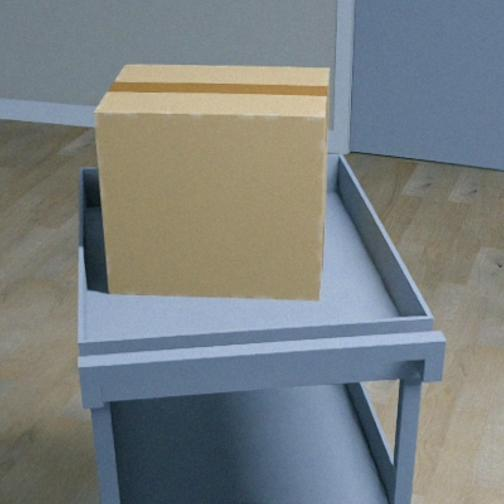

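Emit:
move --blocking false --r2 '{"base":{"translate_m":0.58,"strafe_m":0.12}}' --cameras '[]'

Emit:
wait --seconds 5 --cameras '["r2_head_camera","r2_wrist_camera"]'

Scene clock: 70.97 s.
move: r2 moving
r1: as last shown
r1.lidar_m: 3.90 1.22 0.83 0.74 0.75 0.86 0.74 0.80 1.00 1.99 2.07 2.57
r1.motor_effort: lift_m=+24(24) arm_m=+4(4) wheel_0=-2(2) wheel_1=+1(1) wheel_2=+1(1)
r1.servo_current: wrist_yaw_rad=46(65) wrist_pitch_rad=33(46) wrist_roll_rad=39(52) gripper_m=39(46)
r1.wrist_depth_mm: - - - - - 1708 1229 / - - - - - 1756 1182 / - - - - - 1808 1182 / - - - - - 1808 1205 / - - - - - 1808 1255 / - - - - - 1464 1281 / - - - 147 - 1863 1281
r2.base_odometry: x=-0.421 y=+0.428 heading=-2.545
r2.turned_by_wheels: +0.000
r2.turned_by_imu: +0.001
r2.base_tilt: forward=-0.7 right=+0.1
r2.lidar_m: 1.20 3.20 2.86 2.84 1.76 1.58 1.61 1.97 1.81 1.81 2.18 4.15
r2.base_status: translate_m moving; strafe_m moving
r2.joint_positions: lift_m=+0.678 arm_m=+0.000 wrist_yaw_rad=+0.003 wrist_pitch_rad=+0.001 wrist_roll_rad=+1.568 gripper_m=+0.120
r2.joint_status: not commanded
r2.measured_speeds: translate_m=+0.122 strafe_m=+0.025 rotate_rad=-0.004 lift_m=+0.000 arm_m=+0.000 wrist_yaw_rad=+0.000 wrist_pitch_rad=+0.000 wrist_roll_rad=+0.000
r2.motor_effort: lift_m=+21(21) arm_m=-4(4) wheel_0=+5(11) wheel_1=+10(10) wheel_2=-13(13)
r2.servo_current: wrist_yaw_rad=52(52) wrist_pitch_rad=46(46) wrist_roll_rad=52(52) gripper_m=52(59)
r2.hand_pose: x=+0.4595 y=-0.0867 z=+0.8557 quat_wxyz=(+0.708, +0.706, +0.001, +0.001) (m; r2's base frame)
r2.wrist_depth_mm: - - - - - 1756 1182 / - - - - - 1756 1205 / - - - - - 1756 1138 / - - - 1308 - 1576 1182 / - - - 1336 1756 1098 1098 / - - 199 1098 201 1464 1160 / - - - 112 - 1921 1205
pictures: none
No camera images: "cameras" was empty.

Scene clock: 73.90 s.
earlier move: r2 done
r1.base_odometry: x=+0.000 y=+0.000 heading=+2.200
r1.turned_by_wheels: +0.000
r1.turned_by_imu: +0.000
r1.base_tilt: forward=-1.6 right=+1.3
r1.lidar_m: 3.91 1.28 0.82 0.75 0.77 0.84 0.77 0.80 1.04 2.00 2.05 2.57
r1.base_status: not commanded
r1.joint_positions: lift_m=+0.678 arm_m=+0.000 wrist_yaw_rad=+0.003 wrist_pitch_rad=+0.002 wrist_roll_rad=+1.568 gripper_m=+0.120
r1.joint_status: not commanded
r1.measured_speeds: all 0
r1.motor_effort: lift_m=+24(24) arm_m=+4(4) wheel_0=-1(3) wheel_1=+1(1) wheel_2=+0(1)
r1.servo_current: wrist_yaw_rad=59(65) wrist_pitch_rad=46(52) wrist_roll_rad=46(72) gripper_m=39(46)
r1.hand_pose: x=+0.4595 y=-0.0867 z=+0.8551 quat_wxyz=(+0.708, +0.706, +0.002, +0.000) (m; r1's base frame)
r1.wrist_depth_mm: - - - - - 1708 1229 / - - - - - 1756 1182 / - - - - - 1756 1182 / - - - - - 1808 1182 / - - - - - 1808 1281 / - - - - - 1499 1255 / - - - 147 - 1863 1255
r2.base_odometry: x=-0.811 y=+0.026 heading=-2.545
r2.turned_by_wheels: +0.000
r2.turned_by_imu: +0.001
r2.base_tilt: forward=-0.7 right=+0.1
r2.lidar_m: 0.64 2.90 2.57 2.60 2.32 2.06 2.06 2.32 2.08 2.10 2.53 0.71
r2.base_status: done
r2.joint_positions: lift_m=+0.678 arm_m=+0.000 wrist_yaw_rad=+0.003 wrist_pitch_rad=+0.001 wrist_roll_rad=+1.568 gripper_m=+0.120
r2.joint_status: not commanded
r2.measured_speeds: all 0
r2.motor_effort: lift_m=+21(21) arm_m=-4(4) wheel_0=+4(11) wheel_1=+4(10) wheel_2=-4(13)
r2.servo_current: wrist_yaw_rad=46(59) wrist_pitch_rad=39(46) wrist_roll_rad=46(59) gripper_m=52(59)
r2.hand_pose: x=+0.4595 y=-0.0867 z=+0.8557 quat_wxyz=(+0.708, +0.706, +0.001, +0.001) (m; r2's base frame)
r2.wrist_depth_mm: - - - - - 1618 1118 / - - - 535 - - 539 / - - 741 530 - - 530 / - - 741 525 - - 521 / - - 768 521 1138 - 517 / - - 199 452 512 521 512 / - - - 112 - 1921 1229
wait: 2.93 of 5 s (r2 has come to rest)
pictures: r2_head_camera, r2_wrist_camera
Images, in order (width x height): r2_head_camera 420x560, r2_wrist_camera 616x392.

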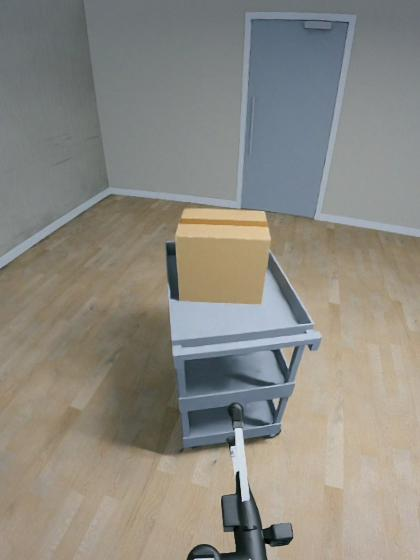

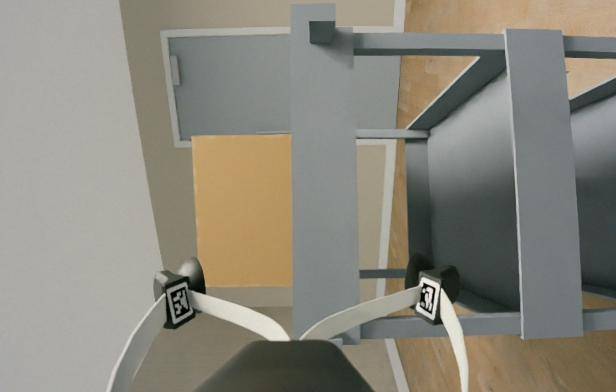

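Emit:
move --blocking false --r2 '{"base":{"translate_m":0.325,"strafe_m":-0.08},"contact_limits":{"translate_m":0.2},"pace":"slow"}' --cameras '[]'

Emit:
wait --seconds 6 --cameras '["r2_wrist_camera"]'

Scene clock: 80.10 s.
move: r2 moving
r1: as last shown
r1.lidar_m: 3.94 1.26 0.81 0.73 0.78 0.84 0.75 0.79 1.01 2.00 2.04 2.60
r1.motor_effort: lift_m=+24(24) arm_m=+4(4) wheel_0=-1(2) wheel_1=+1(1) wheel_2=+1(1)
r1.servo_current: wrist_yaw_rad=46(59) wrist_pitch_rad=46(46) wrist_roll_rad=52(72) gripper_m=46(46)
r1.wrist_depth_mm: - - - - - 1708 1205 / - - - - - 1756 1182 / - - - - - 1756 1182 / - - - - - 1808 1182 / - - - - - 1756 1281 / - - - - - 1499 1255 / - - - 147 - 1863 1255
r2.base_odometry: x=-0.823 y=+0.022 heading=-2.545
r2.turned_by_wheels: +0.000
r2.turned_by_imu: +0.000
r2.base_tilt: forward=-0.7 right=+0.1
r2.lidar_m: 0.62 2.88 2.55 2.57 2.30 2.05 2.09 2.34 2.10 2.11 2.59 0.68
r2.base_status: translate_m moving; strafe_m moving
r2.joint_positions: lift_m=+0.678 arm_m=+0.000 wrist_yaw_rad=+0.003 wrist_pitch_rad=+0.001 wrist_roll_rad=+1.568 gripper_m=+0.120
r2.joint_status: not commanded
r2.measured_speeds: translate_m=+0.048 strafe_m=-0.011 rotate_rad=-0.003 lift_m=+0.000 arm_m=+0.000 wrist_yaw_rad=+0.000 wrist_pitch_rad=+0.000 wrist_roll_rad=+0.000
r2.motor_effort: lift_m=+21(21) arm_m=-4(4) wheel_0=+8(10) wheel_1=+5(7) wheel_2=-8(11)
r2.servo_current: wrist_yaw_rad=59(59) wrist_pitch_rad=39(46) wrist_roll_rad=39(52) gripper_m=46(59)
r2.contact_limits: translate_m 0.2
r2.hand_pose: x=+0.4595 y=-0.0867 z=+0.8557 quat_wxyz=(+0.708, +0.706, +0.001, +0.001) (m; r2's base frame)
r2.wrist_depth_mm: - - - 535 - 1576 1078 / - - - 530 - - 535 / - - 732 521 - - 521 / - - 732 517 - - 517 / - - 768 512 1098 - 508 / - - 199 449 500 504 500 / - - - 112 - 1863 1160
pictures: none
No camera images: "cameras" was empty.

Scene clock: 84.20 s.
earlier move: r2 done
r1.base_odometry: x=+0.000 y=+0.000 heading=+2.200
r1.turned_by_wheels: +0.000
r1.turned_by_imu: +0.000
r1.base_tilt: forward=-1.6 right=+1.2
r1.lidar_m: 3.91 1.27 0.83 0.76 0.77 0.82 0.77 0.78 1.02 2.01 2.03 2.61
r1.base_status: not commanded
r1.joint_positions: lift_m=+0.678 arm_m=+0.000 wrist_yaw_rad=+0.003 wrist_pitch_rad=+0.002 wrist_roll_rad=+1.568 gripper_m=+0.120
r1.joint_status: not commanded
r1.measured_speeds: all 0
r1.motor_effort: lift_m=+24(24) arm_m=+4(4) wheel_0=-1(2) wheel_1=+1(1) wheel_2=+1(1)
r1.servo_current: wrist_yaw_rad=59(72) wrist_pitch_rad=33(52) wrist_roll_rad=52(78) gripper_m=46(52)
r1.hand_pose: x=+0.4595 y=-0.0867 z=+0.8551 quat_wxyz=(+0.708, +0.706, +0.002, +0.000) (m; r1's base frame)
r1.wrist_depth_mm: - - - - - 1708 1229 / - - - - - 1756 1160 / - - - - - 1808 1182 / - - - - - 1808 1205 / - - - - - 1808 1255 / - - - - - 1499 1281 / - - - 147 - 1808 1255
r2.base_odometry: x=-1.124 y=-0.090 heading=-2.545
r2.turned_by_wheels: +0.000
r2.turned_by_imu: +0.001
r2.base_tilt: forward=-0.7 right=+0.1
r2.lidar_m: 0.34 0.35 2.56 2.53 2.70 2.39 2.41 2.37 2.10 2.13 2.62 0.41
r2.base_status: done
r2.joint_positions: lift_m=+0.678 arm_m=+0.000 wrist_yaw_rad=+0.000 wrist_pitch_rad=+0.001 wrist_roll_rad=+1.568 gripper_m=+0.120
r2.joint_status: not commanded
r2.measured_speeds: all 0
r2.motor_effort: lift_m=+21(21) arm_m=-4(4) wheel_0=+5(10) wheel_1=+6(7) wheel_2=-10(11)
r2.servo_current: wrist_yaw_rad=46(65) wrist_pitch_rad=39(52) wrist_roll_rad=39(59) gripper_m=46(59)
r2.contact_limits: translate_m 0.2
r2.hand_pose: x=+0.4593 y=-0.0874 z=+0.8556 quat_wxyz=(+0.708, +0.706, +0.000, +0.000) (m; r2's base frame)
r2.wrist_depth_mm: - - - 161 225 1618 1205 / - - - 159 221 1756 - / - - - 156 219 - - / - 421 415 213 216 - - / - 424 424 152 212 - - / - 436 430 150 208 181 - / - 442 439 112 206 - -
wait: 4.10 of 6 s (r2 has come to rest)
pictures: r2_wrist_camera
Images, in order (width x height): r2_wrist_camera 616x392.

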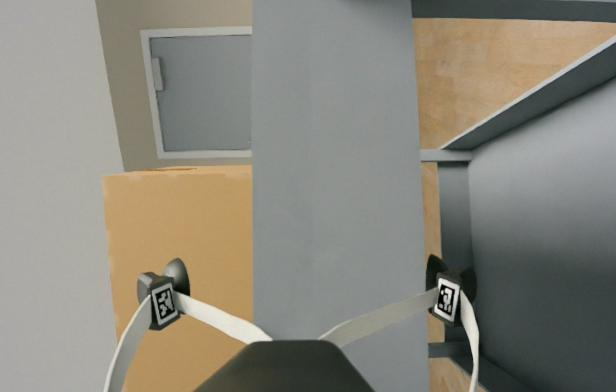

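Emit:
move --blocking false --r2 '{"joints":{"gripper_m":-0.03}}' --cameras '[]'

Emit:
wait --seconds 2 --cameras '[]'

Emit:
move --blocking false --r2 '{"base":{"translate_m":-0.4},"pace":"slow"}' --cameras '[]'

Emit:
wait --seconds 6 --cameras '["r2_head_camera"]'

Scene clock: 98.37 s.
move: r2 moving
r1: as last shown
r1.base_tilt: forward=-1.6 right=+1.3
r1.lidar_m: 3.93 1.24 0.80 0.72 0.75 0.84 0.77 0.77 1.00 2.02 2.01 2.62
r1.motor_effort: lift_m=+24(24) arm_m=+4(4) wheel_0=-2(2) wheel_1=+1(1) wheel_2=+1(1)
r1.servo_current: wrist_yaw_rad=33(59) wrist_pitch_rad=46(52) wrist_roll_rad=46(72) gripper_m=39(46)
r1.wrist_depth_mm: - - - - - 1756 1205 / - - - - - 1756 1205 / - - - - - 1808 1205 / - - - - - 1808 1205 / - - - - - 1808 1255 / - - - - - 1464 1281 / - - - 147 - 1808 1281
r2.base_odometry: x=-1.124 y=-0.090 heading=-2.545
r2.turned_by_wheels: +0.000
r2.turned_by_imu: +0.000
r2.base_tilt: forward=-0.7 right=+0.1
r2.lidar_m: 0.35 0.34 2.55 2.55 2.66 2.39 2.42 2.39 2.12 2.15 2.61 0.42
r2.base_status: not commanded
r2.joint_positions: lift_m=+0.678 arm_m=+0.000 wrist_yaw_rad=+0.000 wrist_pitch_rad=+0.005 wrist_roll_rad=+1.568 gripper_m=+0.106
r2.joint_status: gripper_m moving
r2.measured_speeds: translate_m=+0.000 strafe_m=+0.000 rotate_rad=+0.000 lift_m=+0.000 arm_m=+0.000 wrist_yaw_rad=+0.000 wrist_pitch_rad=+0.018 wrist_roll_rad=+0.000
r2.motor_effort: lift_m=+20(21) arm_m=-4(4) wheel_0=+5(5) wheel_1=+6(6) wheel_2=-9(10)
r2.servo_current: wrist_yaw_rad=33(52) wrist_pitch_rad=46(52) wrist_roll_rad=46(52) gripper_m=130(130)
r2.contact_limits: translate_m 0.2
r2.hand_pose: x=+0.4593 y=-0.0874 z=+0.8546 quat_wxyz=(+0.708, +0.706, +0.002, -0.002) (m; r2's base frame)
r2.wrist_depth_mm: - - - 223 226 1537 1138 / - - - 219 222 1708 - / - - - 156 218 - - / - 418 415 214 216 - - / - 421 421 152 211 - - / - 424 198 207 208 181 - / - 439 442 112 - - -
pictures: none
No camera images: "cameras" was empty.

Scene clock: 100.20 s.
earlier move: r2 done
r1.base_odometry: x=+0.000 y=+0.000 heading=+2.200
r1.turned_by_wheels: +0.000
r1.turned_by_imu: +0.000
r1.base_tilt: forward=-1.6 right=+1.2
r1.lidar_m: 3.91 1.24 0.83 0.74 0.76 0.85 0.77 0.74 1.03 2.01 2.04 2.58
r1.base_status: not commanded
r1.joint_positions: lift_m=+0.678 arm_m=+0.000 wrist_yaw_rad=+0.003 wrist_pitch_rad=+0.002 wrist_roll_rad=+1.568 gripper_m=+0.120
r1.joint_status: not commanded
r1.measured_speeds: all 0
r1.motor_effort: lift_m=+24(24) arm_m=+3(4) wheel_0=-2(2) wheel_1=+1(1) wheel_2=+1(1)
r1.servo_current: wrist_yaw_rad=52(65) wrist_pitch_rad=39(52) wrist_roll_rad=26(72) gripper_m=39(52)
r1.hand_pose: x=+0.4595 y=-0.0867 z=+0.8551 quat_wxyz=(+0.708, +0.706, +0.002, +0.000) (m; r1's base frame)
r1.wrist_depth_mm: - - - - - 1756 1205 / - - - - - 1756 1182 / - - - - - 1808 1205 / - - - - - 1808 1205 / - - - - - 1808 1255 / - - - - - 1499 1255 / - - - 147 - 1808 1255
r2.base_odometry: x=-1.125 y=-0.090 heading=-2.544
r2.turned_by_wheels: +0.000
r2.turned_by_imu: +0.001
r2.base_tilt: forward=-0.7 right=+0.1
r2.lidar_m: 0.33 0.34 2.51 2.54 2.66 2.39 2.43 2.36 2.13 2.14 2.60 0.37
r2.base_status: not commanded
r2.joint_positions: lift_m=+0.678 arm_m=+0.000 wrist_yaw_rad=+0.004 wrist_pitch_rad=+0.013 wrist_roll_rad=+1.568 gripper_m=-0.028
r2.joint_status: all done
r2.measured_speeds: all 0
r2.motor_effort: lift_m=+21(21) arm_m=-4(4) wheel_0=+2(5) wheel_1=+4(6) wheel_2=+0(10)
r2.servo_current: wrist_yaw_rad=52(65) wrist_pitch_rad=72(72) wrist_roll_rad=39(59) gripper_m=234(468)
r2.contact_limits: translate_m 0.2
r2.hand_pose: x=+0.4596 y=-0.0864 z=+0.8523 quat_wxyz=(+0.708, +0.706, +0.006, -0.003) (m; r2's base frame)
r2.wrist_depth_mm: - - - 195 196 1537 1118 / - - 132 193 195 1708 - / - - 131 193 194 - - / - 387 387 191 191 - - / - 399 402 190 191 - - / - 407 178 189 190 156 - / - 415 424 112 - 609 -
wait: 1.83 of 2 s (r2 has come to rest)
pictures: none
No camera images: "cameras" was empty.

Scene clock: 100.70 s.
move: r2 moving
r1: as last shown
r1.base_tilt: forward=-1.6 right=+1.3
r1.lidar_m: 3.91 1.26 0.81 0.72 0.74 0.83 0.76 0.77 1.01 2.00 2.05 2.57
r1.motor_effort: lift_m=+24(24) arm_m=+4(4) wheel_0=-2(2) wheel_1=+1(1) wheel_2=+1(1)
r1.servo_current: wrist_yaw_rad=72(72) wrist_pitch_rad=46(46) wrist_roll_rad=46(65) gripper_m=52(52)
r1.wrist_depth_mm: - - - - - 1708 1205 / - - - - - 1808 1160 / - - - - - 1756 1182 / - - - - - 1808 1205 / - - - - - 1808 1255 / - - - - - 1499 1255 / - - - 147 - 1808 1281
r2.base_odometry: x=-1.115 y=-0.084 heading=-2.544
r2.turned_by_wheels: +0.000
r2.turned_by_imu: +0.001
r2.base_tilt: forward=-0.6 right=+0.0
r2.lidar_m: 0.33 0.34 2.56 2.52 2.65 2.37 2.41 2.36 2.11 2.11 2.63 0.38
r2.base_status: translate_m moving
r2.joint_positions: lift_m=+0.678 arm_m=+0.000 wrist_yaw_rad=+0.005 wrist_pitch_rad=+0.013 wrist_roll_rad=+1.568 gripper_m=-0.028
r2.joint_status: not commanded
r2.measured_speeds: translate_m=-0.048 strafe_m=+0.000 rotate_rad=+0.001 lift_m=+0.000 arm_m=+0.000 wrist_yaw_rad=+0.000 wrist_pitch_rad=+0.000 wrist_roll_rad=+0.001
r2.motor_effort: lift_m=+21(21) arm_m=-4(4) wheel_0=-6(8) wheel_1=-6(6) wheel_2=+17(18)
r2.servo_current: wrist_yaw_rad=59(59) wrist_pitch_rad=65(72) wrist_roll_rad=52(52) gripper_m=234(234)
r2.hand_pose: x=+0.4598 y=-0.0859 z=+0.8523 quat_wxyz=(+0.708, +0.706, +0.006, -0.003) (m; r2's base frame)
r2.wrist_depth_mm: - - - 194 196 1537 1118 / - - - 193 194 1618 - / - - 512 191 193 - - / - 389 387 191 192 - - / - 399 399 190 191 - - / - 410 176 129 190 156 - / - 427 427 112 189 603 -
pictures: none
No camera images: "cameras" was empty.

Scene clock: 105.50 s.
earlier move: r2 done
r1.base_odometry: x=+0.000 y=+0.000 heading=+2.200
r1.turned_by_wheels: +0.000
r1.turned_by_imu: +0.000
r1.base_tilt: forward=-1.6 right=+1.3
r1.lidar_m: 3.91 1.26 0.83 0.75 0.76 0.87 0.73 0.79 1.00 2.02 2.02 2.59
r1.base_status: not commanded
r1.joint_positions: lift_m=+0.678 arm_m=+0.000 wrist_yaw_rad=+0.003 wrist_pitch_rad=+0.002 wrist_roll_rad=+1.568 gripper_m=+0.120
r1.joint_status: not commanded
r1.measured_speeds: all 0
r1.motor_effort: lift_m=+24(24) arm_m=+3(4) wheel_0=-2(2) wheel_1=+1(1) wheel_2=+1(1)
r1.servo_current: wrist_yaw_rad=65(72) wrist_pitch_rad=39(52) wrist_roll_rad=52(65) gripper_m=46(52)
r1.hand_pose: x=+0.4595 y=-0.0867 z=+0.8551 quat_wxyz=(+0.708, +0.706, +0.002, +0.000) (m; r1's base frame)
r1.wrist_depth_mm: - - - - - 1708 1205 / - - - - - 1756 1182 / - - - - - 1808 1182 / - - - - - 1863 1205 / - - - - - 1808 1255 / - - - - - 1499 1255 / - - - 147 - 1808 1281
r2.base_odometry: x=-0.794 y=+0.135 heading=-2.544
r2.turned_by_wheels: +0.000
r2.turned_by_imu: +0.003
r2.base_tilt: forward=-0.7 right=+0.1
r2.lidar_m: 0.31 0.32 2.64 2.71 2.23 2.00 2.04 2.24 1.99 2.00 2.43 0.39
r2.base_status: done
r2.joint_positions: lift_m=+0.678 arm_m=+0.000 wrist_yaw_rad=+0.006 wrist_pitch_rad=+0.013 wrist_roll_rad=+1.569 gripper_m=-0.028
r2.joint_status: not commanded
r2.measured_speeds: all 0
r2.motor_effort: lift_m=+21(21) arm_m=-4(4) wheel_0=+0(8) wheel_1=-3(9) wheel_2=+9(18)
r2.servo_current: wrist_yaw_rad=59(65) wrist_pitch_rad=65(78) wrist_roll_rad=46(65) gripper_m=208(234)
r2.hand_pose: x=+0.4598 y=-0.0858 z=+0.8523 quat_wxyz=(+0.708, +0.706, +0.006, -0.002) (m; r2's base frame)
r2.wrist_depth_mm: - - - 195 195 1576 1118 / - - 131 195 195 1756 - / - - 130 191 193 - - / - 392 130 191 193 - - / - 399 399 190 191 - - / - 410 178 189 189 156 - / - 415 424 112 189 585 -
wait: 4.80 of 6 s (r2 has come to rest)
pictures: r2_head_camera
Images, in order (width x height): r2_head_camera 420x560.

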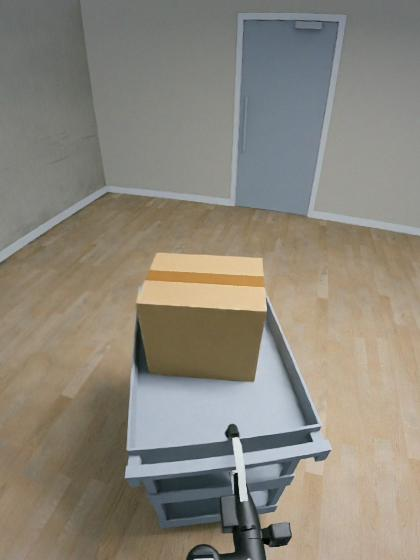

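Emit:
move --blocking false --r2 '{"base":{"translate_m":0.01,"strafe_m":-0.21},"joints":{"wrist_yaw_rad":0.3},"speeds":{"wrist_yaw_rad":0.13},"pace":"slow"}' --cameras '[]'

Emit:
wait --seconds 6 --cameras '["r2_head_camera"]'

Scene clock: 130.10 s.
move: r2 moving
r1: as last shown
r1.lidar_m: 3.90 1.27 0.82 0.74 0.75 0.85 0.74 0.79 0.97 2.01 2.06 2.56
r1.motor_effort: lift_m=+24(24) arm_m=+4(4) wheel_0=-1(2) wheel_1=+1(1) wheel_2=+1(1)
r1.servo_current: wrist_yaw_rad=39(59) wrist_pitch_rad=46(46) wrist_roll_rad=59(59) gripper_m=39(46)
r1.wrist_depth_mm: - - - - - 1756 1229 / - - - - - 1756 1205 / - - - - - 1808 1182 / - - - - - 1808 1205 / - - - - - 1863 1255 / - - - - - 1499 1281 / - - - 147 - 1808 1281
r2.base_odometry: x=-0.802 y=+0.146 heading=-2.544
r2.turned_by_wheels: +0.000
r2.turned_by_imu: +0.000
r2.base_tilt: forward=-0.7 right=+0.0
r2.lidar_m: 0.31 0.33 2.68 2.70 2.27 2.03 2.03 2.20 1.96 1.98 2.47 0.38
r2.base_status: translate_m moving; strafe_m moving
r2.joint_positions: lift_m=+0.678 arm_m=+0.000 wrist_yaw_rad=+0.056 wrist_pitch_rad=+0.013 wrist_roll_rad=+1.569 gripper_m=-0.028
r2.joint_status: wrist_yaw_rad moving
r2.measured_speeds: translate_m=+0.003 strafe_m=-0.055 rotate_rad=+0.002 lift_m=+0.000 arm_m=+0.000 wrist_yaw_rad=+0.130 wrist_pitch_rad=+0.000 wrist_roll_rad=+0.000
r2.motor_effort: lift_m=+21(21) arm_m=-4(4) wheel_0=+9(13) wheel_1=-7(9) wheel_2=-7(8)
r2.servo_current: wrist_yaw_rad=85(85) wrist_pitch_rad=65(72) wrist_roll_rad=46(52) gripper_m=195(208)
r2.hand_pose: x=+0.4638 y=-0.0710 z=+0.8523 quat_wxyz=(+0.708, +0.706, +0.024, +0.016) (m; r2's base frame)
r2.wrist_depth_mm: - - 126 187 190 1537 1160 / - - - 188 190 1708 - / - - 126 187 189 - - / - 387 126 188 190 - - / - 397 126 188 189 - - / - 407 126 187 189 157 - / - 430 427 112 189 585 -
pictures: none
No camera images: "cameras" was empty.

Scene clock: 132.87 s.
earlier move: r2 done
r1.base_odometry: x=+0.000 y=+0.000 heading=+2.200
r1.turned_by_wheels: +0.000
r1.turned_by_imu: +0.000
r1.base_tilt: forward=-1.6 right=+1.3
r1.lidar_m: 3.91 1.26 0.82 0.75 0.77 0.86 0.76 0.77 1.00 2.01 2.06 2.59
r1.base_status: not commanded
r1.joint_positions: lift_m=+0.678 arm_m=+0.000 wrist_yaw_rad=+0.003 wrist_pitch_rad=+0.002 wrist_roll_rad=+1.568 gripper_m=+0.120
r1.joint_status: not commanded
r1.measured_speeds: all 0
r1.motor_effort: lift_m=+24(24) arm_m=+4(4) wheel_0=-2(2) wheel_1=+1(1) wheel_2=+1(1)
r1.servo_current: wrist_yaw_rad=59(78) wrist_pitch_rad=46(52) wrist_roll_rad=26(72) gripper_m=33(52)
r1.hand_pose: x=+0.4595 y=-0.0867 z=+0.8551 quat_wxyz=(+0.708, +0.706, +0.002, +0.000) (m; r1's base frame)
r1.wrist_depth_mm: - - - - - 1756 1205 / - - - - - 1756 1160 / - - - - - 1756 1182 / - - - - - 1808 1182 / - - - - - 1808 1255 / - - - - - 1499 1255 / - - - 147 - 1808 1281
r2.base_odometry: x=-0.920 y=+0.303 heading=-2.545
r2.turned_by_wheels: +0.000
r2.turned_by_imu: +0.000
r2.base_tilt: forward=-0.7 right=+0.1
r2.lidar_m: 0.32 0.34 2.86 2.91 2.35 2.11 2.12 2.00 1.80 1.81 2.22 0.40
r2.base_status: done
r2.joint_positions: lift_m=+0.678 arm_m=+0.000 wrist_yaw_rad=+0.298 wrist_pitch_rad=+0.013 wrist_roll_rad=+1.569 gripper_m=-0.028
r2.joint_status: all done
r2.measured_speeds: all 0
r2.motor_effort: lift_m=+21(21) arm_m=-4(4) wheel_0=+5(15) wheel_1=-4(9) wheel_2=-8(9)
r2.servo_current: wrist_yaw_rad=52(104) wrist_pitch_rad=65(72) wrist_roll_rad=46(59) gripper_m=182(208)
r2.hand_pose: x=+0.4723 y=+0.0012 z=+0.8523 quat_wxyz=(+0.701, +0.698, +0.109, +0.101) (m; r2's base frame)
r2.wrist_depth_mm: - - 124 186 186 1618 1182 / - - - 185 186 1708 - / - - 124 186 187 - - / - 387 125 186 188 - - / - 402 125 186 188 - - / - 413 125 186 188 157 - / - 430 430 112 188 564 -
wait: 2.77 of 6 s (r2 has come to rest)
pictures: r2_head_camera
Images, in order (width x height): r2_head_camera 420x560.

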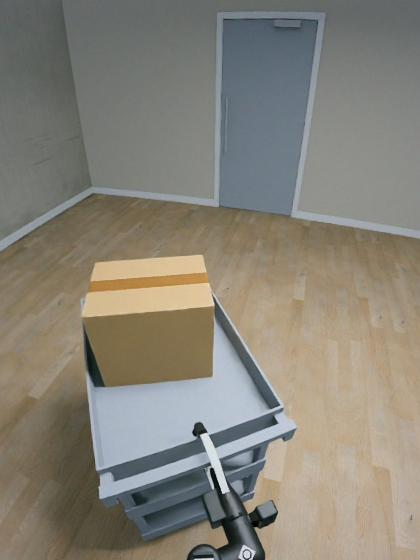

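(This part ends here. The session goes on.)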